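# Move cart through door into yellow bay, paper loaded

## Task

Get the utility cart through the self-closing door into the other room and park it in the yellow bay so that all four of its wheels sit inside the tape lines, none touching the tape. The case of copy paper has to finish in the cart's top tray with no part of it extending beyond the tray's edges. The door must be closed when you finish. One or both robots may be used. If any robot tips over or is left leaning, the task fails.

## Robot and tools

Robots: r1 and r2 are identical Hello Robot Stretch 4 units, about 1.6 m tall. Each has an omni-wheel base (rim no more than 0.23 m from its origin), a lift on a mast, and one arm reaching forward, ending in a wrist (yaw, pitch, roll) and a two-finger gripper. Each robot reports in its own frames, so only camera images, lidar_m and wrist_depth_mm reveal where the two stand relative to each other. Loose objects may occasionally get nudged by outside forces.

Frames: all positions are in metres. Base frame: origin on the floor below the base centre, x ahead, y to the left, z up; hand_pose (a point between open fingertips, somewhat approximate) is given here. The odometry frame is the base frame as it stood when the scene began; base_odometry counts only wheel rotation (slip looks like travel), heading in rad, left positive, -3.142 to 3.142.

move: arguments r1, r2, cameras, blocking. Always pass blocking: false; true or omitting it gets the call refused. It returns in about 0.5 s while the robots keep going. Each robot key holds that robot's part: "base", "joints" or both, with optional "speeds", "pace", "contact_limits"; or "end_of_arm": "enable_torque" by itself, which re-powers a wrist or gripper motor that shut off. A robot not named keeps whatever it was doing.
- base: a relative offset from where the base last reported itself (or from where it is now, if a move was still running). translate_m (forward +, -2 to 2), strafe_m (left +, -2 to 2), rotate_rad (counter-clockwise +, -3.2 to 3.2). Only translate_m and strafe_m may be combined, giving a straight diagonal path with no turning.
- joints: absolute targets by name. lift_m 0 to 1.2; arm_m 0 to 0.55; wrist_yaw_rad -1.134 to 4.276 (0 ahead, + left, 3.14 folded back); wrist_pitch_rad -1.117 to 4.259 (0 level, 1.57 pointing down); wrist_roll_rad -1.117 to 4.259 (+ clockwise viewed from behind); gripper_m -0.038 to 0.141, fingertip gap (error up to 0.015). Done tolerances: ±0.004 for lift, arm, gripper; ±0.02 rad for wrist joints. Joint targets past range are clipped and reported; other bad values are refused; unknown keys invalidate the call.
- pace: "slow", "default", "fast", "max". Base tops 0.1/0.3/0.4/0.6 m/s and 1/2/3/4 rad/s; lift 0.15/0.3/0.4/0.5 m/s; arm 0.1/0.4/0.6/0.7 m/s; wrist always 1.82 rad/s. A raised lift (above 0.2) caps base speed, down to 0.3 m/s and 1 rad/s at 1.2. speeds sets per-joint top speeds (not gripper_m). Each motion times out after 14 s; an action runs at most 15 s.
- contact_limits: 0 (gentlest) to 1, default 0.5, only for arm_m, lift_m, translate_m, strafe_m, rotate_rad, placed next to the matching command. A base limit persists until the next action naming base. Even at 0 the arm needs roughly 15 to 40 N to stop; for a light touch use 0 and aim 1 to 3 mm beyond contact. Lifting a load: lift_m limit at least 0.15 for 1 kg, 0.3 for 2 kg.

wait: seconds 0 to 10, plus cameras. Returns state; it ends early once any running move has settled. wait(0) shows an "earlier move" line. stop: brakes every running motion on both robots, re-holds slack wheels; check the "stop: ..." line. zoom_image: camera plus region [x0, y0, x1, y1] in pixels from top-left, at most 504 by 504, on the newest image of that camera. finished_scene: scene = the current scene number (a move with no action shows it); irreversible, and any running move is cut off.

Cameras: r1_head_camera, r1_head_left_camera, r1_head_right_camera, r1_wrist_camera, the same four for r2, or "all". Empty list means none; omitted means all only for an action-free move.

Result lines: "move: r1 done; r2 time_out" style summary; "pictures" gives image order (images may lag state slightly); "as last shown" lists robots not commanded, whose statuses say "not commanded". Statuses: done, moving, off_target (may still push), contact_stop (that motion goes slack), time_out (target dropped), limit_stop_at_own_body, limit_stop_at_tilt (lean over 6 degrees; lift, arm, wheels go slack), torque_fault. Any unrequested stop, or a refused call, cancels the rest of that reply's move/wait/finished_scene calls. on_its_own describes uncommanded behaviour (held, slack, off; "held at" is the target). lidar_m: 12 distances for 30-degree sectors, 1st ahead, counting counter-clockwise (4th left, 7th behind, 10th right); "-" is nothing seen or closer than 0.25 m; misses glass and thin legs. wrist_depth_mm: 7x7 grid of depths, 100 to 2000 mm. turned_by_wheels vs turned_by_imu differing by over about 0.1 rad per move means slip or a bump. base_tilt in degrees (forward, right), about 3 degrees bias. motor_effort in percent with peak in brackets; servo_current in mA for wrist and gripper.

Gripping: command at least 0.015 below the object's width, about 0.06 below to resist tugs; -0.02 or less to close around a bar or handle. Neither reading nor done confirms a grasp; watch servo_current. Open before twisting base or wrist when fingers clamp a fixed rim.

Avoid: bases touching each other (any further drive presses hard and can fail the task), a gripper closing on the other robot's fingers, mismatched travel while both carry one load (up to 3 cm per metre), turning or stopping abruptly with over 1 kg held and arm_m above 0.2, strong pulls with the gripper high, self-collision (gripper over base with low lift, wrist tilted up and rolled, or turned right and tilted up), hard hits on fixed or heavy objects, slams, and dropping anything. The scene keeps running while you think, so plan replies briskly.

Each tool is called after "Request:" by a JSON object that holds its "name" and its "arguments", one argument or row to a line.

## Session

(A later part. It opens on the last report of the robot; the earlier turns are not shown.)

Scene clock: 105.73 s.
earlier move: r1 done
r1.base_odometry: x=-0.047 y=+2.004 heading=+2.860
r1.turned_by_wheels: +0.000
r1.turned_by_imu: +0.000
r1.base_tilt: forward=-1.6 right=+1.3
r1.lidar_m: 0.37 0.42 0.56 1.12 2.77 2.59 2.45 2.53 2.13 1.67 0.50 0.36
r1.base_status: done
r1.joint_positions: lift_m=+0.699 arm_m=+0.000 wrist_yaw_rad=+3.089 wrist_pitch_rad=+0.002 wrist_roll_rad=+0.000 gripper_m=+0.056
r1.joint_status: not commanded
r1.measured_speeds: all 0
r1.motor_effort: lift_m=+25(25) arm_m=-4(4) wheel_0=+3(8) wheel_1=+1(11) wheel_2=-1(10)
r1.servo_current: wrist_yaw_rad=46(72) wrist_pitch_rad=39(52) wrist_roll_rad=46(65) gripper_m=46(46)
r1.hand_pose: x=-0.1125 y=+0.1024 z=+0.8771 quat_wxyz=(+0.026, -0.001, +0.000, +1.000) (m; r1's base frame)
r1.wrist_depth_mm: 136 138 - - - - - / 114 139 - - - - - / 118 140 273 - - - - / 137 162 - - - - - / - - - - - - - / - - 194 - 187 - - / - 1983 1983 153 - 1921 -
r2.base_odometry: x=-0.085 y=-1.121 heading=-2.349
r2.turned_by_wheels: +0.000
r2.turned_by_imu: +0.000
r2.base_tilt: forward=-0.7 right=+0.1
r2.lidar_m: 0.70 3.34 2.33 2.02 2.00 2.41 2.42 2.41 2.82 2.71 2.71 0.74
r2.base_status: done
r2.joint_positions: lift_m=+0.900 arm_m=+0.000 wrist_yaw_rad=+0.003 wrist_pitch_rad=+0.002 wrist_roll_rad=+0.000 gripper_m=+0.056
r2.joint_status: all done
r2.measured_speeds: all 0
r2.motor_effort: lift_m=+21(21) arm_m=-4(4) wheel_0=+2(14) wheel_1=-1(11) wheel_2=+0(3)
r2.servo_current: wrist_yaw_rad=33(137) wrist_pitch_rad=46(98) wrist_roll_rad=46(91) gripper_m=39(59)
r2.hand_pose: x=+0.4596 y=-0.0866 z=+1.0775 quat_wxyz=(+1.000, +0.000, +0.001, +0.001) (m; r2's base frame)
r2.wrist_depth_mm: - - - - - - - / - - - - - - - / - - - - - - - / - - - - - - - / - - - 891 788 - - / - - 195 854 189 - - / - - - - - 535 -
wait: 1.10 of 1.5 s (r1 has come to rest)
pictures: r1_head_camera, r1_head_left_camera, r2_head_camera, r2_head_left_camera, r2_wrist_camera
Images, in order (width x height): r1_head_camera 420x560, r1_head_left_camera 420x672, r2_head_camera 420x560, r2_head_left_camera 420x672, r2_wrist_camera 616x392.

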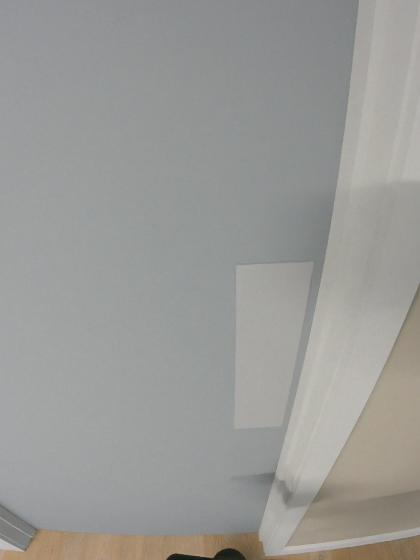

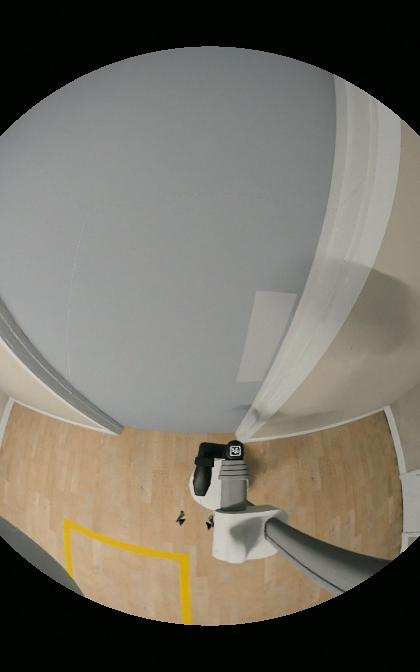

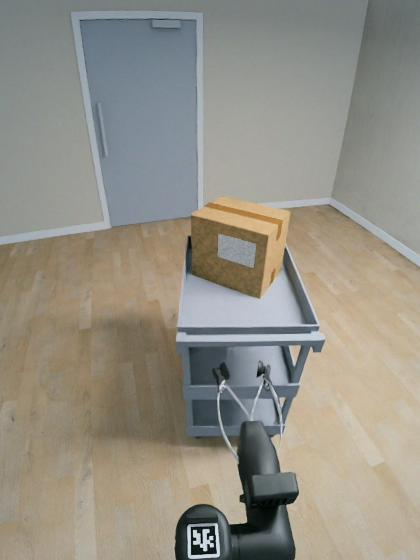

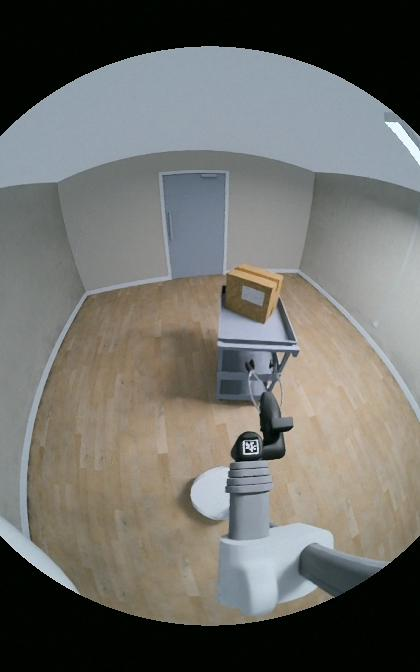

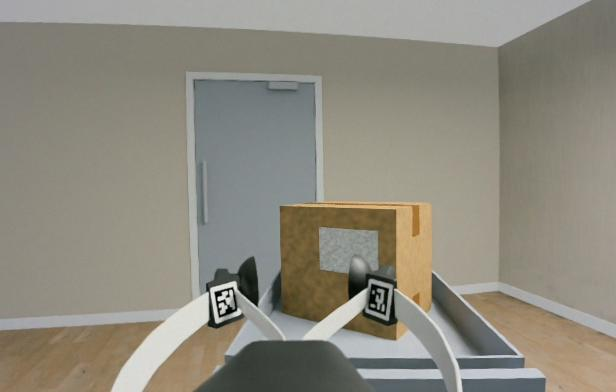

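Request:
{"name": "move", "arguments": {
  "blocking": false,
  "r1": {"base":{"strafe_m":0.16}},
  "r2": {"base":{"strafe_m":-0.03},"joints":{"wrist_pitch_rad":1.3,"lift_m":1.15,"arm_m":0.3}}
}}

Request:
{"name": "wait", "arguments": {
  "seconds": 1.5
}}

Request:
{"name": "wait", "arguments": {
  "seconds": 1,
  "cameras": ["r1_head_camera","r2_head_left_camera","r2_wrist_camera"]
}}

Request:
{"name": "move", "arguments": {
  "blocking": false,
  "r1": {"base":{"translate_m":0.7},"pace":"slow","contact_limits":{"translate_m":0.8}}
}}

Scene clock: 124.07 s.
move: r1 moving; r2 moving
r1.base_odometry: x=-0.057 y=+1.970 heading=+2.860
r1.turned_by_wheels: +0.000
r1.turned_by_imu: +0.000
r1.base_tilt: forward=-1.6 right=+1.3
r1.lidar_m: 0.39 0.42 0.56 1.13 2.75 2.62 2.46 2.55 2.16 1.67 0.51 0.38
r1.base_status: strafe_m moving
r1.joint_positions: lift_m=+0.699 arm_m=+0.000 wrist_yaw_rad=+3.089 wrist_pitch_rad=+0.002 wrist_roll_rad=+0.000 gripper_m=+0.056
r1.joint_status: not commanded
r1.measured_speeds: translate_m=-0.001 strafe_m=+0.140 rotate_rad=+0.004 lift_m=+0.000 arm_m=+0.000 wrist_yaw_rad=+0.000 wrist_pitch_rad=+0.000 wrist_roll_rad=+0.000
r1.motor_effort: lift_m=+25(25) arm_m=-4(4) wheel_0=-11(11) wheel_1=+9(9) wheel_2=+0(1)
r1.servo_current: wrist_yaw_rad=59(59) wrist_pitch_rad=46(52) wrist_roll_rad=39(59) gripper_m=39(46)
r1.hand_pose: x=-0.1125 y=+0.1024 z=+0.8771 quat_wxyz=(+0.026, -0.001, +0.000, +1.000) (m; r1's base frame)
r1.wrist_depth_mm: 136 139 - - - - - / 112 139 - - - - - / 117 139 272 - - - - / 137 160 - - - - - / - - - - - - - / - - 194 - 187 - - / - 1921 1921 153 - 1921 -
r2.base_odometry: x=-0.104 y=-1.102 heading=-2.348
r2.turned_by_wheels: +0.000
r2.turned_by_imu: +0.001
r2.base_tilt: forward=-0.7 right=+0.1
r2.lidar_m: 0.70 3.35 2.35 2.05 2.03 2.42 2.40 2.42 2.84 2.71 2.70 0.73
r2.base_status: strafe_m moving
r2.joint_positions: lift_m=+0.938 arm_m=+0.051 wrist_yaw_rad=+0.003 wrist_pitch_rad=+0.582 wrist_roll_rad=+0.000 gripper_m=+0.056
r2.joint_status: lift_m moving; arm_m moving; wrist_pitch_rad moving
r2.measured_speeds: translate_m=-0.001 strafe_m=-0.042 rotate_rad=+0.003 lift_m=+0.146 arm_m=+0.195 wrist_yaw_rad=+0.000 wrist_pitch_rad=+1.817 wrist_roll_rad=+0.000
r2.motor_effort: lift_m=+22(26) arm_m=+6(10) wheel_0=+4(14) wheel_1=-2(11) wheel_2=-1(1)
r2.servo_current: wrist_yaw_rad=39(52) wrist_pitch_rad=46(91) wrist_roll_rad=39(52) gripper_m=46(52)
r2.hand_pose: x=+0.4625 y=-0.0868 z=+0.9573 quat_wxyz=(+0.958, +0.000, +0.287, +0.001) (m; r2's base frame)
r2.wrist_depth_mm: - - - 732 683 - - / - - - 798 723 - - / - - - 788 778 - - / - - 539 504 496 492 1983 / 1661 1708 1576 - 891 1537 1537 / 1366 1397 194 - 188 1336 1336 / 1229 1205 1182 - - 1182 1205
pictures: none

Scene clock: 125.37 s.
earlier move: r1 done; r2 moving
r1.base_odometry: x=-0.091 y=+1.851 heading=+2.860
r1.turned_by_wheels: +0.000
r1.turned_by_imu: +0.000
r1.base_tilt: forward=-1.6 right=+1.3
r1.lidar_m: 0.39 0.42 0.54 1.11 2.61 2.60 2.46 2.56 2.31 1.63 0.47 0.43
r1.base_status: done
r1.joint_positions: lift_m=+0.699 arm_m=+0.000 wrist_yaw_rad=+3.089 wrist_pitch_rad=+0.002 wrist_roll_rad=+0.000 gripper_m=+0.056
r1.joint_status: not commanded
r1.measured_speeds: all 0
r1.motor_effort: lift_m=+25(25) arm_m=-4(4) wheel_0=-2(11) wheel_1=+1(9) wheel_2=+0(1)
r1.servo_current: wrist_yaw_rad=39(65) wrist_pitch_rad=39(52) wrist_roll_rad=39(72) gripper_m=39(46)
r1.hand_pose: x=-0.1125 y=+0.1024 z=+0.8771 quat_wxyz=(+0.026, -0.001, +0.000, +1.000) (m; r1's base frame)
r1.wrist_depth_mm: 137 138 - - - - - / 113 139 - - - - - / 118 140 273 - - - - / 137 162 - - - - - / - - - - - - - / - - 194 - 187 - - / - 1983 1983 153 - - -
r2.base_odometry: x=-0.106 y=-1.100 heading=-2.348
r2.turned_by_wheels: +0.000
r2.turned_by_imu: +0.000
r2.base_tilt: forward=-0.7 right=+0.1
r2.lidar_m: 0.71 3.34 2.37 2.06 2.04 2.43 2.43 2.40 2.81 2.69 2.69 0.74
r2.base_status: done
r2.joint_positions: lift_m=+1.150 arm_m=+0.300 wrist_yaw_rad=+0.003 wrist_pitch_rad=+1.297 wrist_roll_rad=+0.000 gripper_m=+0.056
r2.joint_status: lift_m moving; arm_m moving; wrist_pitch_rad moving
r2.measured_speeds: translate_m=+0.000 strafe_m=+0.000 rotate_rad=+0.000 lift_m=+0.012 arm_m=+0.000 wrist_yaw_rad=+0.000 wrist_pitch_rad=+0.000 wrist_roll_rad=+0.000
r2.motor_effort: lift_m=+23(26) arm_m=+8(12) wheel_0=+2(14) wheel_1=+0(11) wheel_2=+0(2)
r2.servo_current: wrist_yaw_rad=39(59) wrist_pitch_rad=33(91) wrist_roll_rad=52(52) gripper_m=46(59)
r2.hand_pose: x=+0.5488 y=-0.0872 z=+1.0501 quat_wxyz=(+0.797, -0.001, +0.604, +0.001) (m; r2's base frame)
r2.wrist_depth_mm: 1499 1499 559 - - 508 1430 / 1464 1430 488 480 496 473 1366 / 1397 1397 455 449 445 473 1308 / 1308 1336 1336 1281 1281 1255 1255 / 1281 1281 1281 1255 1255 1255 1229 / 1229 1229 196 1205 190 1205 1182 / 1182 1182 1182 - - 1160 1160
wait: 1.30 of 1.5 s (r1 has come to rest)
pictures: none

Scene clock: 125.67 s.
earlier move: r2 done
r1.base_odometry: x=-0.091 y=+1.851 heading=+2.860
r1.turned_by_wheels: +0.000
r1.turned_by_imu: +0.000
r1.base_tilt: forward=-1.6 right=+1.3
r1.lidar_m: 0.37 0.40 0.55 1.10 2.62 2.62 2.48 2.55 2.29 1.65 0.50 0.41
r1.base_status: done
r1.joint_positions: lift_m=+0.699 arm_m=+0.000 wrist_yaw_rad=+3.089 wrist_pitch_rad=+0.002 wrist_roll_rad=+0.000 gripper_m=+0.056
r1.joint_status: not commanded
r1.measured_speeds: all 0
r1.motor_effort: lift_m=+25(25) arm_m=-4(4) wheel_0=-2(11) wheel_1=+1(9) wheel_2=+0(1)
r1.servo_current: wrist_yaw_rad=52(65) wrist_pitch_rad=39(52) wrist_roll_rad=59(72) gripper_m=39(46)
r1.hand_pose: x=-0.1125 y=+0.1024 z=+0.8771 quat_wxyz=(+0.026, -0.001, +0.000, +1.000) (m; r1's base frame)
r1.wrist_depth_mm: 136 138 - - - - - / 113 139 - - - - - / 117 140 273 - - - - / 137 162 - - - - - / - - - - - - - / - - 193 - 187 - - / - 1983 1921 153 - - -
r2.base_odometry: x=-0.106 y=-1.100 heading=-2.348
r2.turned_by_wheels: +0.000
r2.turned_by_imu: +0.000
r2.base_tilt: forward=-0.7 right=+0.0
r2.lidar_m: 0.69 3.33 2.36 2.06 2.02 2.43 2.42 2.42 2.87 2.69 2.70 0.75
r2.base_status: done
r2.joint_positions: lift_m=+1.150 arm_m=+0.300 wrist_yaw_rad=+0.003 wrist_pitch_rad=+1.298 wrist_roll_rad=+0.000 gripper_m=+0.056
r2.joint_status: all done
r2.measured_speeds: all 0
r2.motor_effort: lift_m=+21(26) arm_m=+7(12) wheel_0=+2(14) wheel_1=+0(11) wheel_2=+0(2)
r2.servo_current: wrist_yaw_rad=46(59) wrist_pitch_rad=39(91) wrist_roll_rad=39(52) gripper_m=46(59)
r2.hand_pose: x=+0.5488 y=-0.0872 z=+1.0503 quat_wxyz=(+0.797, -0.001, +0.604, +0.001) (m; r2's base frame)
r2.wrist_depth_mm: 1499 1499 564 - - 500 1430 / 1430 1430 488 480 496 469 1366 / 1366 1397 455 449 449 469 1336 / 1336 1336 1336 1308 1255 1281 1281 / 1308 1255 1281 1281 1255 1255 1229 / 1255 1229 196 1182 190 1205 1205 / 1205 1182 1205 - - 1182 1138
wait: 0.30 of 1 s (r2 has come to rest)
pictures: r1_head_camera, r2_head_left_camera, r2_wrist_camera
Images, in order (width x height): r1_head_camera 420x560, r2_head_left_camera 420x672, r2_wrist_camera 616x392.

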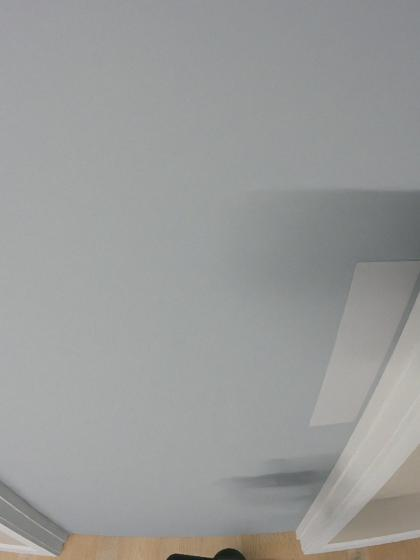

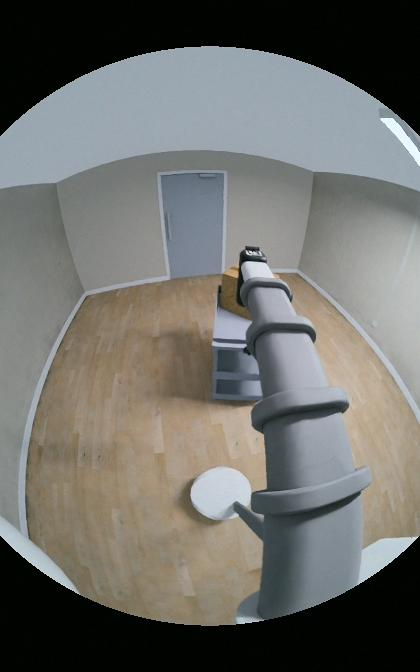

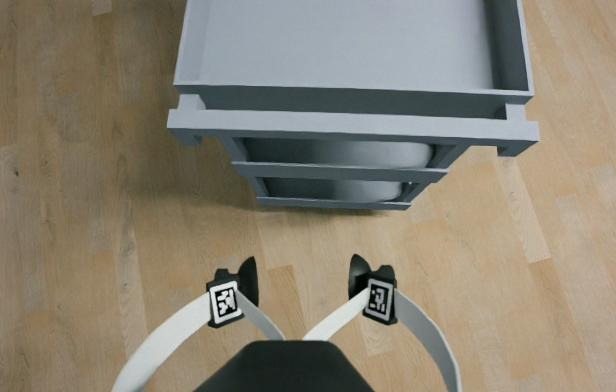

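Scene clock: 126.17 s.
move: r1 moving
r1.base_odometry: x=-0.103 y=+1.854 heading=+2.860
r1.turned_by_wheels: +0.000
r1.turned_by_imu: +0.000
r1.base_tilt: forward=-1.6 right=+1.3
r1.lidar_m: 0.38 0.39 0.53 1.08 2.62 2.60 2.48 2.57 2.27 1.54 0.46 0.42
r1.base_status: translate_m moving
r1.joint_positions: lift_m=+0.699 arm_m=+0.000 wrist_yaw_rad=+3.089 wrist_pitch_rad=+0.002 wrist_roll_rad=+0.000 gripper_m=+0.056
r1.joint_status: not commanded
r1.measured_speeds: translate_m=+0.048 strafe_m=+0.000 rotate_rad=+0.000 lift_m=+0.000 arm_m=+0.000 wrist_yaw_rad=+0.000 wrist_pitch_rad=+0.000 wrist_roll_rad=+0.000
r1.motor_effort: lift_m=+25(25) arm_m=-4(4) wheel_0=+6(6) wheel_1=+2(6) wheel_2=-6(6)
r1.servo_current: wrist_yaw_rad=59(59) wrist_pitch_rad=46(52) wrist_roll_rad=39(78) gripper_m=46(46)
r1.contact_limits: translate_m 0.8
r1.hand_pose: x=-0.1125 y=+0.1024 z=+0.8771 quat_wxyz=(+0.026, -0.001, +0.000, +1.000) (m; r1's base frame)
r1.wrist_depth_mm: 136 139 - - - - - / 113 139 - - - - - / 117 140 272 - - - - / 137 161 - - - - - / - - - - - - - / - - 193 - 188 - - / - 1983 1983 153 - - -
r2: as last shown
r2.base_tilt: forward=-0.7 right=+0.1
r2.lidar_m: 0.70 3.32 2.35 2.05 2.03 2.44 2.41 2.38 2.83 2.67 2.69 0.75
r2.motor_effort: lift_m=+21(21) arm_m=+7(7) wheel_0=+2(2) wheel_1=+0(0) wheel_2=+0(1)
r2.servo_current: wrist_yaw_rad=46(59) wrist_pitch_rad=39(46) wrist_roll_rad=52(59) gripper_m=46(59)
r2.wrist_depth_mm: 1464 1464 564 - - 508 1430 / 1430 1430 492 480 488 473 1366 / 1366 1366 455 452 449 473 1308 / 1336 1336 1308 1281 1281 1281 1281 / 1255 1255 1255 1255 1255 1255 1229 / 1229 1229 196 1205 190 1205 1205 / 1205 1182 1205 - - 1160 1138
pictures: none

Request:
{"name": "move", "arguments": {
  "blocking": false,
  "r2": {"base":{"strafe_m":-0.06},"joints":{"wrist_pitch_rad":0.75,"lift_m":1.2}}
}}

Request:
{"name": "wait", "arguments": {
  "seconds": 1.2,
  "cameras": ["r2_wrist_camera","r1_head_left_camera"]
}}

Scene clock: 131.47 s.
earlier move: r1 moving
move: r2 moving
r1.base_odometry: x=-0.600 y=+1.998 heading=+2.860
r1.turned_by_wheels: +0.000
r1.turned_by_imu: +0.125
r1.base_tilt: forward=-2.2 right=+1.6
r1.lidar_m: 0.25 0.25 0.25 0.37 2.70 3.03 2.96 2.91 0.31 0.32 2.34 0.27
r1.base_status: translate_m moving
r1.joint_positions: lift_m=+0.700 arm_m=+0.000 wrist_yaw_rad=+3.097 wrist_pitch_rad=+0.002 wrist_roll_rad=+0.000 gripper_m=+0.056
r1.joint_status: not commanded
r1.measured_speeds: translate_m=+0.100 strafe_m=-0.001 rotate_rad=+0.003 lift_m=+0.000 arm_m=+0.000 wrist_yaw_rad=+0.000 wrist_pitch_rad=+0.000 wrist_roll_rad=+0.000
r1.motor_effort: lift_m=+24(24) arm_m=+6(6) wheel_0=+3(6) wheel_1=+15(16) wheel_2=-17(17)
r1.servo_current: wrist_yaw_rad=59(72) wrist_pitch_rad=46(46) wrist_roll_rad=39(65) gripper_m=39(46)
r1.contact_limits: translate_m 0.8
r1.hand_pose: x=-0.1135 y=+0.1003 z=+0.8772 quat_wxyz=(+0.022, -0.001, +0.000, +1.000) (m; r1's base frame)
r1.wrist_depth_mm: - 136 - - - - - / - 136 - - - - - / 106 137 189 - - - - / 122 137 286 - - - - / - - - - - - - / - - 193 - 188 - - / - 1863 1921 153 - 1863 -
r2.base_odometry: x=-0.132 y=-1.075 heading=-2.348
r2.turned_by_wheels: +0.000
r2.turned_by_imu: +0.001
r2.base_tilt: forward=-0.7 right=+0.1
r2.lidar_m: 0.72 2.97 2.39 2.09 2.08 2.46 2.48 2.42 2.84 2.65 2.66 0.72
r2.base_status: strafe_m moving
r2.joint_positions: lift_m=+1.185 arm_m=+0.300 wrist_yaw_rad=+0.003 wrist_pitch_rad=+0.803 wrist_roll_rad=+0.000 gripper_m=+0.056
r2.joint_status: lift_m moving; wrist_pitch_rad moving
r2.measured_speeds: translate_m=+0.000 strafe_m=-0.128 rotate_rad=+0.000 lift_m=+0.099 arm_m=+0.000 wrist_yaw_rad=+0.000 wrist_pitch_rad=-0.892 wrist_roll_rad=+0.000
r2.motor_effort: lift_m=+21(27) arm_m=+7(7) wheel_0=+9(12) wheel_1=-7(10) wheel_2=+1(1)
r2.servo_current: wrist_yaw_rad=46(59) wrist_pitch_rad=72(163) wrist_roll_rad=46(52) gripper_m=52(52)
r2.hand_pose: x=+0.6712 y=-0.0869 z=+1.1557 quat_wxyz=(+0.920, -0.001, +0.391, +0.001) (m; r2's base frame)
r2.wrist_depth_mm: - - - 585 580 - - / - - - 591 539 - - / - - 1921 683 627 1983 1983 / 1808 1708 1708 732 683 1618 1708 / 1576 1576 597 - - 1499 1499 / 1366 1397 195 512 190 525 1366 / 1308 1281 1255 - - 1255 1229
pictures: none

Scene clock: 132.17 s.
earlier move: r1 moving; r2 done
r1.base_odometry: x=-0.667 y=+2.017 heading=+2.860
r1.turned_by_wheels: +0.000
r1.turned_by_imu: +0.038
r1.base_tilt: forward=-1.8 right=+1.4
r1.lidar_m: 0.25 0.25 0.25 0.34 2.74 3.06 3.01 3.26 0.33 0.69 2.40 0.28
r1.base_status: translate_m moving
r1.joint_positions: lift_m=+0.700 arm_m=+0.000 wrist_yaw_rad=+3.097 wrist_pitch_rad=+0.002 wrist_roll_rad=+0.000 gripper_m=+0.056
r1.joint_status: not commanded
r1.measured_speeds: translate_m=+0.100 strafe_m=+0.000 rotate_rad=-0.003 lift_m=+0.001 arm_m=+0.000 wrist_yaw_rad=+0.000 wrist_pitch_rad=+0.000 wrist_roll_rad=+0.000
r1.motor_effort: lift_m=+22(24) arm_m=+6(6) wheel_0=+3(6) wheel_1=+11(17) wheel_2=-13(17)
r1.servo_current: wrist_yaw_rad=59(72) wrist_pitch_rad=46(46) wrist_roll_rad=59(65) gripper_m=39(46)
r1.contact_limits: translate_m 0.8
r1.hand_pose: x=-0.1135 y=+0.1003 z=+0.8774 quat_wxyz=(+0.022, -0.001, +0.000, +1.000) (m; r1's base frame)
r1.wrist_depth_mm: - 136 - - - - - / - 136 - - - - - / 105 137 188 - - - - / 121 138 285 - - - - / - - - - - - - / - - 193 - 188 - - / - 1863 1921 153 - 1863 -
r2.base_odometry: x=-0.149 y=-1.058 heading=-2.348
r2.turned_by_wheels: +0.000
r2.turned_by_imu: +0.000
r2.base_tilt: forward=-0.6 right=+0.1
r2.lidar_m: 0.71 2.88 2.41 2.13 2.08 2.55 2.49 2.39 2.84 2.64 2.64 0.74
r2.base_status: done
r2.joint_positions: lift_m=+1.200 arm_m=+0.300 wrist_yaw_rad=+0.003 wrist_pitch_rad=+0.757 wrist_roll_rad=+0.000 gripper_m=+0.056
r2.joint_status: all done
r2.measured_speeds: all 0
r2.motor_effort: lift_m=+21(27) arm_m=+7(7) wheel_0=+2(12) wheel_1=-1(10) wheel_2=+0(1)
r2.servo_current: wrist_yaw_rad=52(59) wrist_pitch_rad=46(163) wrist_roll_rad=39(65) gripper_m=46(52)
r2.hand_pose: x=+0.6806 y=-0.0869 z=+1.1799 quat_wxyz=(+0.929, +0.000, +0.369, +0.001) (m; r2's base frame)
r2.wrist_depth_mm: - - - - - - - / - - 676 597 615 - - / - - - 609 668 - - / 1921 1921 831 715 699 1863 1863 / 1661 1708 676 - - 1618 1661 / 1464 1499 195 - 189 1430 1430 / 1366 1255 508 - - 517 1281
wait: 0.70 of 1.2 s (r2 has come to rest)
pictures: r1_head_left_camera, r2_wrist_camera
Images, in order (width x height): r1_head_left_camera 420x672, r2_wrist_camera 616x392.

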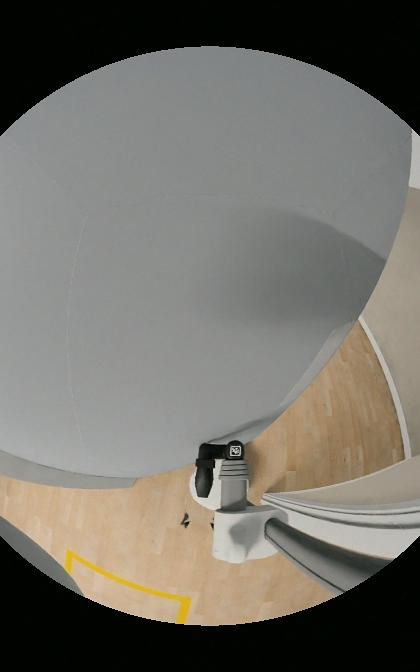

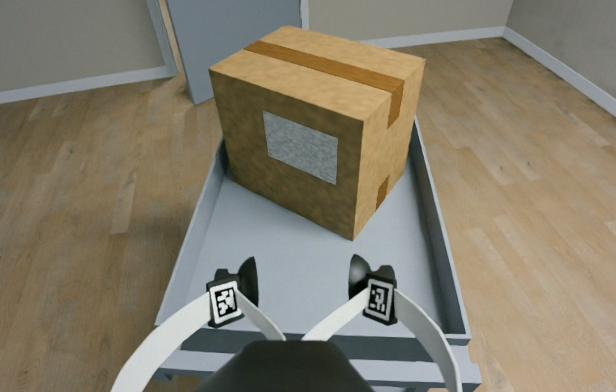

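Request:
{"name": "move", "arguments": {
  "blocking": false,
  "r2": {"joints":{"wrist_pitch_rad":0,"wrist_roll_rad":1.571,"lift_m":0.652,"arm_m":0.05,"gripper_m":0.12},"pace":"fast"}
}}

Request:
{"name": "wait", "arguments": {
  "seconds": 0.3,
  "cameras": ["r1_head_left_camera","r1_head_camera"]
}}

Scene clock: 168.10 s.
earlier move: r1 done
move: r2 moving
r1.base_odometry: x=-0.763 y=+2.045 heading=+2.860
r1.turned_by_wheels: +0.000
r1.turned_by_imu: +0.064
r1.base_tilt: forward=-1.7 right=+1.3
r1.lidar_m: 0.25 - 0.25 0.30 0.69 3.10 3.09 0.47 0.43 2.22 2.47 0.28
r1.base_status: done
r1.joint_positions: lift_m=+0.700 arm_m=+0.000 wrist_yaw_rad=+3.097 wrist_pitch_rad=+0.002 wrist_roll_rad=+0.000 gripper_m=+0.056
r1.joint_status: not commanded
r1.measured_speeds: all 0
r1.motor_effort: lift_m=+21(21) arm_m=+6(6) wheel_0=+7(7) wheel_1=+12(13) wheel_2=-11(11)
r1.servo_current: wrist_yaw_rad=52(72) wrist_pitch_rad=46(52) wrist_roll_rad=39(72) gripper_m=46(52)
r1.contact_limits: translate_m 0.8
r1.hand_pose: x=-0.1135 y=+0.1001 z=+0.8774 quat_wxyz=(+0.022, -0.001, +0.000, +1.000) (m; r1's base frame)
r1.wrist_depth_mm: - 136 - - - - - / - 137 - - - - - / 106 137 187 - - - - / 121 137 258 - - - - / - - - - - - - / - - 193 - 187 - - / - 1983 1863 153 - 1863 -
r2.base_odometry: x=-0.149 y=-1.058 heading=-2.348
r2.turned_by_wheels: +0.000
r2.turned_by_imu: +0.001
r2.base_tilt: forward=-0.6 right=+0.1
r2.lidar_m: 0.71 3.44 2.41 2.11 2.10 2.51 2.39 2.40 2.84 2.62 2.62 0.72
r2.base_status: not commanded
r2.joint_positions: lift_m=+1.137 arm_m=+0.224 wrist_yaw_rad=+0.003 wrist_pitch_rad=+0.143 wrist_roll_rad=+0.642 gripper_m=+0.075
r2.joint_status: lift_m moving; arm_m moving; wrist_pitch_rad moving; wrist_roll_rad moving; gripper_m moving
r2.measured_speeds: translate_m=+0.000 strafe_m=+0.000 rotate_rad=+0.000 lift_m=-0.243 arm_m=-0.292 wrist_yaw_rad=+0.000 wrist_pitch_rad=-1.709 wrist_roll_rad=+1.820
r2.motor_effort: lift_m=+13(21) arm_m=-7(11) wheel_0=+2(2) wheel_1=-2(2) wheel_2=+0(0)
r2.servo_current: wrist_yaw_rad=39(59) wrist_pitch_rad=111(195) wrist_roll_rad=117(117) gripper_m=104(104)
r2.hand_pose: x=+0.6807 y=-0.0867 z=+1.2741 quat_wxyz=(+0.946, +0.315, +0.068, -0.021) (m; r2's base frame)
r2.wrist_depth_mm: - - - - - - - / - - - - - - - / - - - - - - - / - - - - - - - / - - - 854 640 - 1808 / - - 190 683 189 - 1499 / - - - - 647 627 -
pictures: none

Scene clock: 168.40 s.
earlier move: r2 moving
r1.base_odometry: x=-0.763 y=+2.045 heading=+2.860
r1.turned_by_wheels: +0.000
r1.turned_by_imu: +0.000
r1.base_tilt: forward=-1.7 right=+1.3
r1.lidar_m: 0.25 - 0.25 0.29 0.69 3.14 3.09 0.47 0.41 2.22 2.50 0.30
r1.base_status: done
r1.joint_positions: lift_m=+0.700 arm_m=+0.000 wrist_yaw_rad=+3.097 wrist_pitch_rad=+0.002 wrist_roll_rad=+0.000 gripper_m=+0.056
r1.joint_status: not commanded
r1.measured_speeds: all 0
r1.motor_effort: lift_m=+21(21) arm_m=+6(6) wheel_0=+7(7) wheel_1=+12(13) wheel_2=-11(11)
r1.servo_current: wrist_yaw_rad=52(78) wrist_pitch_rad=46(52) wrist_roll_rad=72(72) gripper_m=33(52)
r1.contact_limits: translate_m 0.8
r1.hand_pose: x=-0.1135 y=+0.1001 z=+0.8774 quat_wxyz=(+0.022, -0.001, +0.000, +1.000) (m; r1's base frame)
r1.wrist_depth_mm: - 136 - - - - - / - 136 - - - - - / 105 136 187 - - - - / 121 137 258 - - - - / - - - - - - - / - - 193 - 187 - - / - 1921 1921 153 - 1921 -
r2.base_odometry: x=-0.149 y=-1.058 heading=-2.348
r2.turned_by_wheels: +0.000
r2.turned_by_imu: +0.000
r2.base_tilt: forward=-0.7 right=+0.0
r2.lidar_m: 0.71 3.43 2.41 2.11 2.05 2.50 2.37 2.38 2.80 2.66 2.64 0.77
r2.base_status: not commanded
r2.joint_positions: lift_m=+1.039 arm_m=+0.122 wrist_yaw_rad=+0.003 wrist_pitch_rad=+0.008 wrist_roll_rad=+1.188 gripper_m=+0.102
r2.joint_status: lift_m moving; arm_m moving; wrist_pitch_rad moving; wrist_roll_rad moving; gripper_m moving
r2.measured_speeds: translate_m=+0.000 strafe_m=+0.000 rotate_rad=+0.000 lift_m=-0.394 arm_m=-0.303 wrist_yaw_rad=+0.000 wrist_pitch_rad=-0.002 wrist_roll_rad=+1.820
r2.motor_effort: lift_m=+12(21) arm_m=-8(11) wheel_0=+2(2) wheel_1=-1(2) wheel_2=+0(1)
r2.servo_current: wrist_yaw_rad=39(59) wrist_pitch_rad=98(195) wrist_roll_rad=59(117) gripper_m=78(104)
r2.hand_pose: x=+0.5811 y=-0.0867 z=+1.2150 quat_wxyz=(+0.829, +0.560, +0.004, -0.001) (m; r2's base frame)
r2.wrist_depth_mm: - - - - - - - / - - - - - - - / - - - - - - - / - - - - 768 768 1708 / - - - - 668 661 - / - - 195 - 195 676 - / - - - - - - -
wait: 0.30 s; no rest
pictures: r1_head_camera, r1_head_left_camera
Images, in order (width x height): r1_head_camera 420x560, r1_head_left_camera 420x672.

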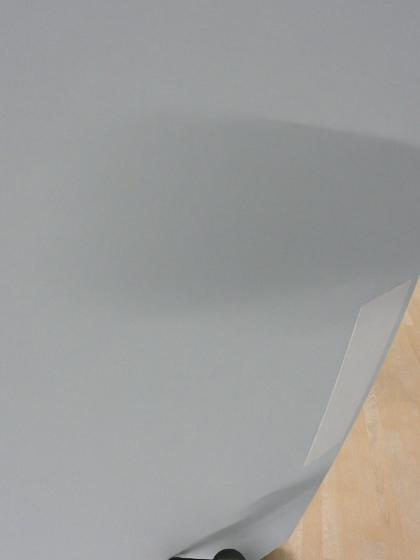

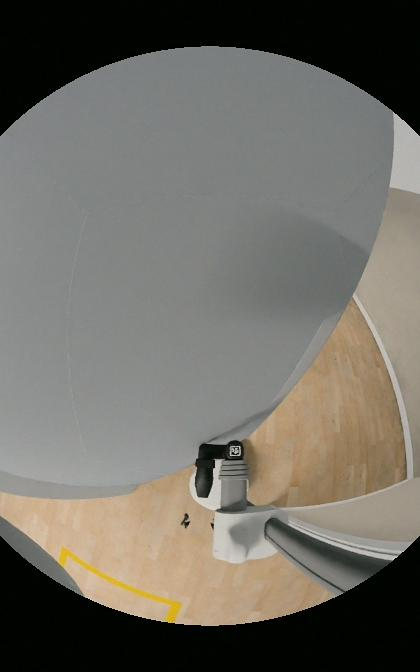

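Request:
{"name": "move", "arguments": {
  "blocking": false,
  "r1": {"base":{"translate_m":0.4,"strafe_m":-0.12},"pace":"slow","contact_limits":{"translate_m":0.8,"strafe_m":0.8}}
}}

Request:
{"name": "wait", "arguments": {
  "seconds": 2,
  "cameras": ["r2_wrist_camera","r2_head_left_camera","r2_head_camera"]
}}

Request:
{"name": "wait", "arguments": {
  "seconds": 2.5,
  "cameras": ["r2_wrist_camera","r2_head_left_camera","r2_head_camera","r1_head_left_camera"]
}}

r1: "contact_limits": translate_m and strafe_m are given together and make one move, which takes one limit: state it under one of them only
Scene clock: 177.37 s.
earlier move: r2 done
r1.base_odometry: x=-0.763 y=+2.045 heading=+2.860
r1.turned_by_wheels: +0.000
r1.turned_by_imu: +0.000
r1.base_tilt: forward=-1.7 right=+1.3
r1.lidar_m: 0.25 - 0.25 0.31 0.69 3.13 3.09 0.48 0.43 2.22 2.51 0.30
r1.base_status: done
r1.joint_positions: lift_m=+0.700 arm_m=+0.000 wrist_yaw_rad=+3.097 wrist_pitch_rad=+0.002 wrist_roll_rad=+0.000 gripper_m=+0.056
r1.joint_status: not commanded
r1.measured_speeds: all 0
r1.motor_effort: lift_m=+21(21) arm_m=+6(6) wheel_0=+7(8) wheel_1=+12(13) wheel_2=-11(11)
r1.servo_current: wrist_yaw_rad=39(78) wrist_pitch_rad=46(52) wrist_roll_rad=52(72) gripper_m=39(52)
r1.contact_limits: translate_m 0.8
r1.hand_pose: x=-0.1135 y=+0.1001 z=+0.8774 quat_wxyz=(+0.022, -0.001, +0.000, +1.000) (m; r1's base frame)
r1.wrist_depth_mm: - 136 - - - - - / - 136 - - - - - / 105 137 186 - - - - / 121 137 259 - - - - / - - - - - - - / - - 194 - 187 - - / - - 1863 153 - 1983 -
r2.base_odometry: x=-0.149 y=-1.058 heading=-2.348
r2.turned_by_wheels: +0.000
r2.turned_by_imu: +0.001
r2.base_tilt: forward=-0.7 right=+0.1
r2.lidar_m: 0.70 3.40 2.44 2.11 2.09 2.47 2.39 2.40 2.81 2.65 2.64 0.74
r2.base_status: not commanded
r2.joint_positions: lift_m=+0.652 arm_m=+0.050 wrist_yaw_rad=+0.003 wrist_pitch_rad=+0.008 wrist_roll_rad=+1.569 gripper_m=+0.120
r2.joint_status: all done
r2.measured_speeds: all 0
r2.motor_effort: lift_m=+14(21) arm_m=-7(11) wheel_0=+2(3) wheel_1=-1(2) wheel_2=+0(1)
r2.servo_current: wrist_yaw_rad=52(65) wrist_pitch_rad=46(195) wrist_roll_rad=46(117) gripper_m=52(104)
r2.hand_pose: x=+0.5097 y=-0.0867 z=+0.8283 quat_wxyz=(+0.708, +0.706, +0.004, -0.002) (m; r2's base frame)
r2.wrist_depth_mm: - - - - - 1618 1138 / - - - 480 - 640 488 / - - - 488 - 492 492 / - - 741 496 - 496 500 / - - 809 496 - 500 504 / - - 198 500 213 508 504 / - - - - - 521 517
pictures: none

not run: a call was refused earlier in this reply.

not run: a call was refused earlier in this reply.

Request:
{"name": "move", "arguments": {
  "blocking": false,
  "r1": {"base":{"translate_m":0.4,"strafe_m":-0.12},"pace":"slow","contact_limits":{"translate_m":0.8}}
}}

Request:
{"name": "wait", "arguments": {
  "seconds": 3.5,
  "cameras": ["r2_wrist_camera","r2_head_left_camera","r2_head_camera","r1_head_left_camera"]
}}

Scene clock: 183.03 s.
move: r1 moving
r1.base_odometry: x=-0.774 y=+2.052 heading=+2.861
r1.turned_by_wheels: +0.000
r1.turned_by_imu: +0.018
r1.base_tilt: forward=-1.7 right=+1.3
r1.lidar_m: 0.25 - 0.25 0.31 0.68 3.13 3.10 0.48 0.42 2.26 2.54 0.30
r1.base_status: translate_m moving; strafe_m moving
r1.joint_positions: lift_m=+0.700 arm_m=+0.000 wrist_yaw_rad=+3.097 wrist_pitch_rad=+0.002 wrist_roll_rad=+0.000 gripper_m=+0.056
r1.joint_status: not commanded
r1.measured_speeds: translate_m=+0.049 strafe_m=-0.013 rotate_rad=+0.004 lift_m=+0.000 arm_m=+0.000 wrist_yaw_rad=+0.000 wrist_pitch_rad=+0.000 wrist_roll_rad=+0.000
r1.motor_effort: lift_m=+21(21) arm_m=+6(6) wheel_0=+5(7) wheel_1=+15(15) wheel_2=-15(18)
r1.servo_current: wrist_yaw_rad=52(72) wrist_pitch_rad=46(52) wrist_roll_rad=46(59) gripper_m=39(46)
r1.contact_limits: translate_m 0.8
r1.hand_pose: x=-0.1135 y=+0.1001 z=+0.8774 quat_wxyz=(+0.022, -0.001, +0.000, +1.000) (m; r1's base frame)
r1.wrist_depth_mm: - 136 - - - - - / - 137 - - - - - / 105 137 187 - - - - / 124 137 258 - - - - / - - - - - - - / - - 194 - 187 - - / - 1921 1921 153 - 1921 -
r2.base_odometry: x=-0.149 y=-1.058 heading=-2.348
r2.turned_by_wheels: +0.000
r2.turned_by_imu: +0.000
r2.base_tilt: forward=-0.7 right=+0.0
r2.lidar_m: 0.71 3.42 2.43 2.12 2.06 2.51 2.40 2.40 2.85 2.64 2.62 0.75
r2.base_status: not commanded
r2.joint_positions: lift_m=+0.652 arm_m=+0.050 wrist_yaw_rad=+0.003 wrist_pitch_rad=+0.008 wrist_roll_rad=+1.569 gripper_m=+0.120
r2.joint_status: not commanded
r2.measured_speeds: all 0
r2.motor_effort: lift_m=+14(14) arm_m=-7(7) wheel_0=+2(3) wheel_1=-2(2) wheel_2=+0(0)
r2.servo_current: wrist_yaw_rad=46(65) wrist_pitch_rad=46(59) wrist_roll_rad=46(59) gripper_m=46(52)
r2.hand_pose: x=+0.5097 y=-0.0867 z=+0.8283 quat_wxyz=(+0.708, +0.706, +0.004, -0.002) (m; r2's base frame)
r2.wrist_depth_mm: - - - - - 1576 1138 / - - - 488 - 654 492 / - - - 492 - 496 496 / - - 741 492 - 492 492 / - - 809 500 - 504 504 / - - 198 504 213 508 508 / - - - - - 521 517
pictures: none

Scene clock: 186.53 s.
earlier move: r1 moving
r1.base_odometry: x=-1.059 y=+2.236 heading=+2.860
r1.turned_by_wheels: +0.000
r1.turned_by_imu: +0.074
r1.base_tilt: forward=-1.6 right=+1.3
r1.lidar_m: 0.25 0.25 0.25 0.25 0.47 3.45 3.44 0.62 1.00 2.27 2.65 1.65
r1.base_status: translate_m moving; strafe_m moving
r1.joint_positions: lift_m=+0.700 arm_m=+0.000 wrist_yaw_rad=+3.097 wrist_pitch_rad=+0.002 wrist_roll_rad=+0.000 gripper_m=+0.056
r1.joint_status: not commanded
r1.measured_speeds: translate_m=+0.096 strafe_m=-0.028 rotate_rad=+0.001 lift_m=+0.000 arm_m=+0.000 wrist_yaw_rad=+0.000 wrist_pitch_rad=+0.000 wrist_roll_rad=+0.000
r1.motor_effort: lift_m=+21(21) arm_m=+6(6) wheel_0=+7(13) wheel_1=+9(15) wheel_2=-11(18)
r1.servo_current: wrist_yaw_rad=59(85) wrist_pitch_rad=39(52) wrist_roll_rad=33(72) gripper_m=33(46)
r1.contact_limits: translate_m 0.8
r1.hand_pose: x=-0.1135 y=+0.1001 z=+0.8774 quat_wxyz=(+0.022, -0.001, +0.000, +1.000) (m; r1's base frame)
r1.wrist_depth_mm: - 136 - - - - - / - 136 - - - - - / 106 137 191 - - - - / 122 137 265 - - - - / - - - - - - - / - 750 194 - 188 - - / - 164 1921 153 - 1921 -
r2.base_odometry: x=-0.149 y=-1.058 heading=-2.348
r2.turned_by_wheels: +0.000
r2.turned_by_imu: +0.000
r2.base_tilt: forward=-0.7 right=+0.1
r2.lidar_m: 0.71 3.40 2.44 2.11 2.06 2.50 2.40 2.39 2.84 2.63 2.65 0.73
r2.base_status: not commanded
r2.joint_positions: lift_m=+0.652 arm_m=+0.050 wrist_yaw_rad=+0.003 wrist_pitch_rad=+0.008 wrist_roll_rad=+1.569 gripper_m=+0.120
r2.joint_status: not commanded
r2.measured_speeds: all 0
r2.motor_effort: lift_m=+14(14) arm_m=-7(7) wheel_0=+2(3) wheel_1=-1(2) wheel_2=+0(1)
r2.servo_current: wrist_yaw_rad=46(65) wrist_pitch_rad=46(59) wrist_roll_rad=46(65) gripper_m=52(59)
r2.hand_pose: x=+0.5097 y=-0.0867 z=+0.8283 quat_wxyz=(+0.708, +0.706, +0.004, -0.002) (m; r2's base frame)
r2.wrist_depth_mm: - - - - - 1576 1098 / - - - 484 - 647 484 / - - - 488 - 492 496 / - - 732 496 - 496 500 / - - 809 500 - 504 500 / - - 198 508 213 504 512 / - - - - - 521 512
wait: 3.50 s; no rest
pictures: r1_head_left_camera, r2_head_camera, r2_head_left_camera, r2_wrist_camera
Images, in order (width x height): r1_head_left_camera 420x672, r2_head_camera 420x560, r2_head_left_camera 420x672, r2_wrist_camera 616x392.

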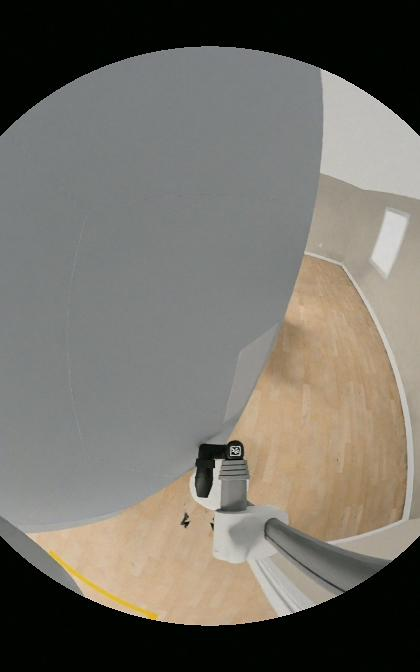

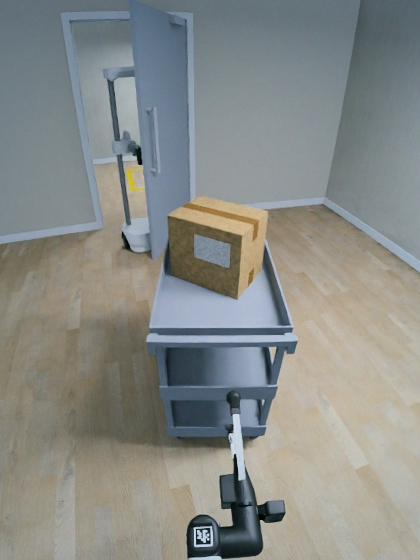

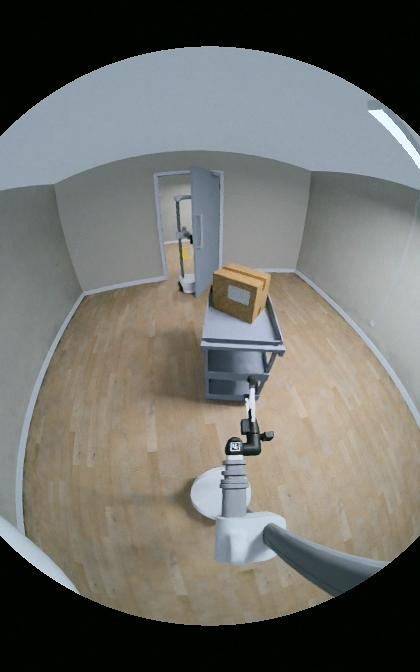

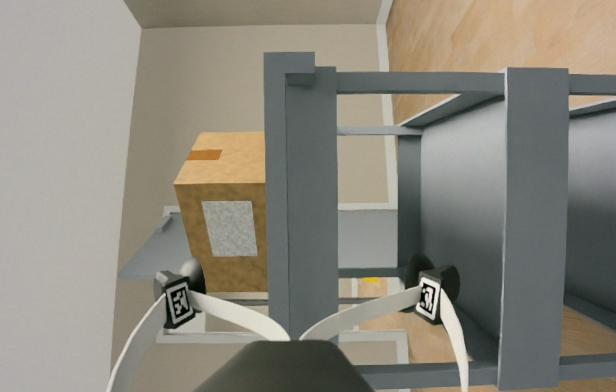

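Request:
{"name": "move", "arguments": {
  "blocking": false,
  "r2": {"base":{"translate_m":0.2},"joints":{"lift_m":0.672},"pace":"slow","contact_limits":{"translate_m":0.1}}
}}

Request:
{"name": "wait", "arguments": {
  "seconds": 2.6,
  "cameras": ["r2_wrist_camera","r2_head_camera"]
}}

Request:
{"name": "wait", "arguments": {
  "seconds": 2.6,
  "cameras": ["r2_wrist_camera","r2_head_camera","r1_head_left_camera"]
}}

Scene clock: 195.13 s.
earlier move: r1 done
move: r2 moving
r1.base_odometry: x=-1.114 y=+2.271 heading=+2.860
r1.turned_by_wheels: +0.000
r1.turned_by_imu: -0.001
r1.base_tilt: forward=-1.6 right=+1.3
r1.lidar_m: 0.25 0.25 0.25 0.25 0.42 3.50 0.80 0.69 1.17 2.26 2.66 1.60
r1.base_status: done
r1.joint_positions: lift_m=+0.700 arm_m=+0.000 wrist_yaw_rad=+3.097 wrist_pitch_rad=+0.002 wrist_roll_rad=+0.000 gripper_m=+0.056
r1.joint_status: not commanded
r1.measured_speeds: all 0
r1.motor_effort: lift_m=+21(21) arm_m=+6(6) wheel_0=+3(3) wheel_1=+8(8) wheel_2=-8(9)
r1.servo_current: wrist_yaw_rad=52(65) wrist_pitch_rad=46(46) wrist_roll_rad=52(65) gripper_m=46(46)
r1.contact_limits: translate_m 0.8
r1.hand_pose: x=-0.1135 y=+0.1001 z=+0.8774 quat_wxyz=(+0.022, -0.001, +0.000, +1.000) (m; r1's base frame)
r1.wrist_depth_mm: - 136 - - - - - / - 137 - - - - - / 109 136 191 - - - - / 122 137 267 - - - - / - 768 - - - - - / - 768 194 - 187 - - / - 151 1863 153 - 1863 -
r2.base_odometry: x=-0.158 y=-1.067 heading=-2.348
r2.turned_by_wheels: +0.000
r2.turned_by_imu: +0.001
r2.base_tilt: forward=-0.7 right=+0.1
r2.lidar_m: 0.68 3.38 2.41 2.13 2.10 2.50 2.39 2.41 2.83 2.62 2.65 0.74
r2.base_status: translate_m moving
r2.joint_positions: lift_m=+0.670 arm_m=+0.050 wrist_yaw_rad=+0.003 wrist_pitch_rad=+0.008 wrist_roll_rad=+1.569 gripper_m=+0.120
r2.joint_status: lift_m moving
r2.measured_speeds: translate_m=+0.048 strafe_m=+0.000 rotate_rad=-0.003 lift_m=+0.029 arm_m=+0.000 wrist_yaw_rad=+0.000 wrist_pitch_rad=+0.000 wrist_roll_rad=+0.000
r2.motor_effort: lift_m=+22(24) arm_m=-7(7) wheel_0=+5(8) wheel_1=+5(7) wheel_2=-9(10)
r2.servo_current: wrist_yaw_rad=52(59) wrist_pitch_rad=46(52) wrist_roll_rad=46(52) gripper_m=52(59)
r2.contact_limits: translate_m 0.1
r2.hand_pose: x=+0.5097 y=-0.0867 z=+0.8461 quat_wxyz=(+0.708, +0.706, +0.004, -0.002) (m; r2's base frame)
r2.wrist_depth_mm: - - - - - 1661 1138 / - - - 469 - 750 477 / - - - 480 - - 480 / - - 732 484 - - 484 / - - 809 488 - - 492 / - - 198 492 198 492 496 / - - - - - 512 500
pictures: none

Scene clock: 197.73 s.
earlier move: r2 moving
r1.base_odometry: x=-1.114 y=+2.271 heading=+2.860
r1.turned_by_wheels: +0.000
r1.turned_by_imu: +0.000
r1.base_tilt: forward=-1.6 right=+1.3
r1.lidar_m: 0.25 0.25 0.25 0.25 0.40 3.48 0.79 0.66 1.16 2.29 2.67 1.61
r1.base_status: done
r1.joint_positions: lift_m=+0.700 arm_m=+0.000 wrist_yaw_rad=+3.097 wrist_pitch_rad=+0.002 wrist_roll_rad=+0.000 gripper_m=+0.056
r1.joint_status: not commanded
r1.measured_speeds: all 0
r1.motor_effort: lift_m=+21(21) arm_m=+6(6) wheel_0=+3(4) wheel_1=+8(9) wheel_2=-8(9)
r1.servo_current: wrist_yaw_rad=52(85) wrist_pitch_rad=46(52) wrist_roll_rad=46(72) gripper_m=39(52)
r1.contact_limits: translate_m 0.8
r1.hand_pose: x=-0.1135 y=+0.1001 z=+0.8774 quat_wxyz=(+0.022, -0.001, +0.000, +1.000) (m; r1's base frame)
r1.wrist_depth_mm: - 136 - - - - - / - 136 - - - - - / 109 137 191 - - - - / 122 137 266 - - - - / - 778 - - - - - / - 768 194 - 187 - - / - 151 1983 153 - 1921 -
r2.base_odometry: x=-0.289 y=-1.201 heading=-2.348
r2.turned_by_wheels: +0.000
r2.turned_by_imu: +0.001
r2.base_tilt: forward=-0.6 right=+0.0
r2.lidar_m: 0.51 0.54 2.49 2.14 2.16 2.57 2.59 2.58 2.98 2.57 2.59 0.52
r2.base_status: translate_m moving
r2.joint_positions: lift_m=+0.672 arm_m=+0.050 wrist_yaw_rad=+0.003 wrist_pitch_rad=+0.008 wrist_roll_rad=+1.569 gripper_m=+0.120
r2.joint_status: all done
r2.measured_speeds: all 0
r2.motor_effort: lift_m=+21(24) arm_m=-6(7) wheel_0=+2(10) wheel_1=+5(7) wheel_2=-6(10)
r2.servo_current: wrist_yaw_rad=46(65) wrist_pitch_rad=52(59) wrist_roll_rad=52(59) gripper_m=46(59)
r2.contact_limits: translate_m 0.1
r2.hand_pose: x=+0.5097 y=-0.0867 z=+0.8477 quat_wxyz=(+0.708, +0.706, +0.004, -0.002) (m; r2's base frame)
r2.wrist_depth_mm: - - - 271 296 322 297 / - - - 291 - 1708 - / - - 615 293 891 854 - / - - 525 296 904 891 - / - - 574 300 300 - - / - - 200 241 196 - - / - - - - - 1808 -
wait: 2.60 s; no rest
pictures: r2_head_camera, r2_wrist_camera
Images, in order (width x height): r2_head_camera 420x560, r2_wrist_camera 616x392.

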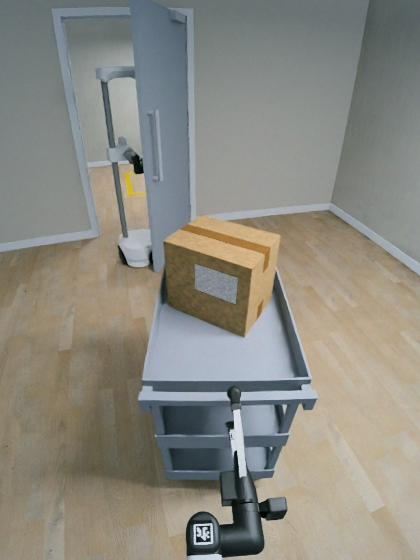

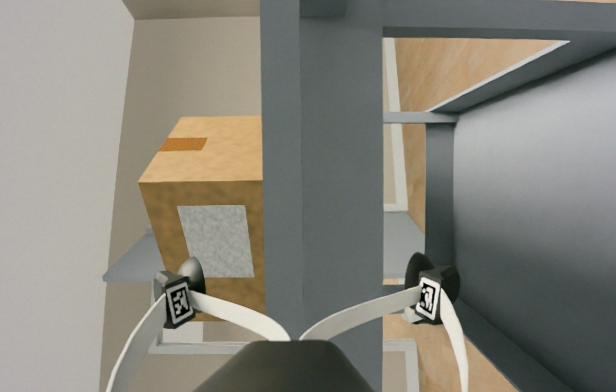

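Scene clock: 197.90 s.
earlier move: r2 done
r1.base_odometry: x=-1.114 y=+2.271 heading=+2.860
r1.turned_by_wheels: +0.000
r1.turned_by_imu: +0.000
r1.base_tilt: forward=-1.6 right=+1.3
r1.lidar_m: 0.25 0.25 0.25 0.25 0.42 3.49 0.79 0.66 1.18 2.28 2.64 1.60
r1.base_status: done
r1.joint_positions: lift_m=+0.700 arm_m=+0.000 wrist_yaw_rad=+3.097 wrist_pitch_rad=+0.002 wrist_roll_rad=+0.000 gripper_m=+0.056
r1.joint_status: not commanded
r1.measured_speeds: all 0
r1.motor_effort: lift_m=+21(21) arm_m=+6(6) wheel_0=+3(4) wheel_1=+8(9) wheel_2=-8(9)
r1.servo_current: wrist_yaw_rad=78(85) wrist_pitch_rad=39(52) wrist_roll_rad=46(72) gripper_m=39(52)
r1.contact_limits: translate_m 0.8
r1.hand_pose: x=-0.1135 y=+0.1001 z=+0.8774 quat_wxyz=(+0.022, -0.001, +0.000, +1.000) (m; r1's base frame)
r1.wrist_depth_mm: - 136 - - - - - / - 137 - - - - - / 109 137 192 - - - - / 122 138 267 - - - - / - 778 - - - - - / - 768 194 - 187 - - / - 151 1921 153 - 1863 -
r2.base_odometry: x=-0.289 y=-1.201 heading=-2.348
r2.turned_by_wheels: +0.000
r2.turned_by_imu: +0.000
r2.base_tilt: forward=-0.7 right=+0.0
r2.lidar_m: 0.52 0.55 2.45 2.17 2.15 2.56 2.56 2.60 2.96 2.57 2.58 0.53
r2.base_status: done
r2.joint_positions: lift_m=+0.672 arm_m=+0.050 wrist_yaw_rad=+0.003 wrist_pitch_rad=+0.008 wrist_roll_rad=+1.569 gripper_m=+0.120
r2.joint_status: all done
r2.measured_speeds: all 0
r2.motor_effort: lift_m=+21(24) arm_m=-6(7) wheel_0=+4(10) wheel_1=+4(7) wheel_2=-6(10)
r2.servo_current: wrist_yaw_rad=46(65) wrist_pitch_rad=52(59) wrist_roll_rad=46(59) gripper_m=52(59)
r2.contact_limits: translate_m 0.1
r2.hand_pose: x=+0.5097 y=-0.0867 z=+0.8477 quat_wxyz=(+0.708, +0.706, +0.004, -0.002) (m; r2's base frame)
r2.wrist_depth_mm: - - - 270 296 320 296 / - - - 291 - 1661 - / - - 627 293 891 866 - / - - 535 297 891 891 - / - - 574 298 301 - - / - - 200 241 195 - - / - - - - - 1863 -
wait: 0.17 of 2.6 s (r2 has come to rest)
pictures: r1_head_left_camera, r2_head_camera, r2_wrist_camera
Images, in order (width x height): r1_head_left_camera 420x672, r2_head_camera 420x560, r2_wrist_camera 616x392.

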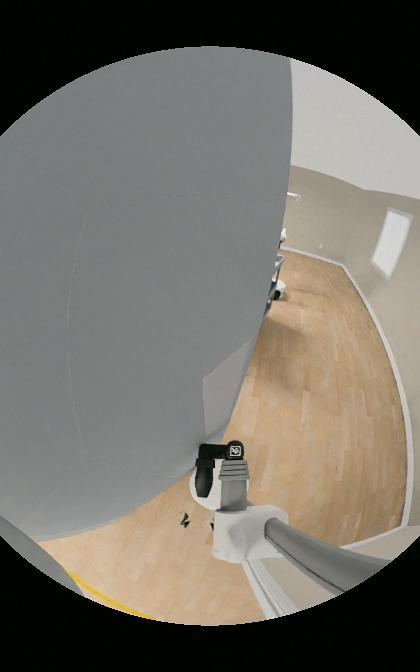

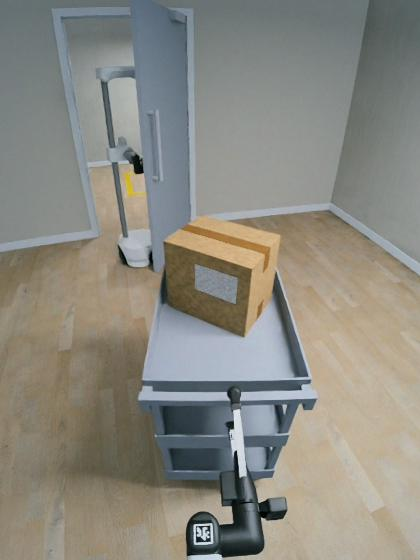

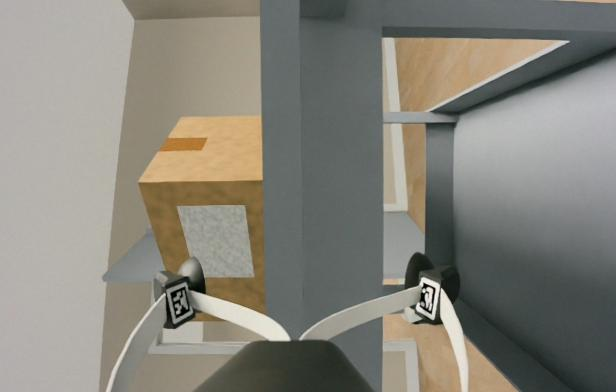

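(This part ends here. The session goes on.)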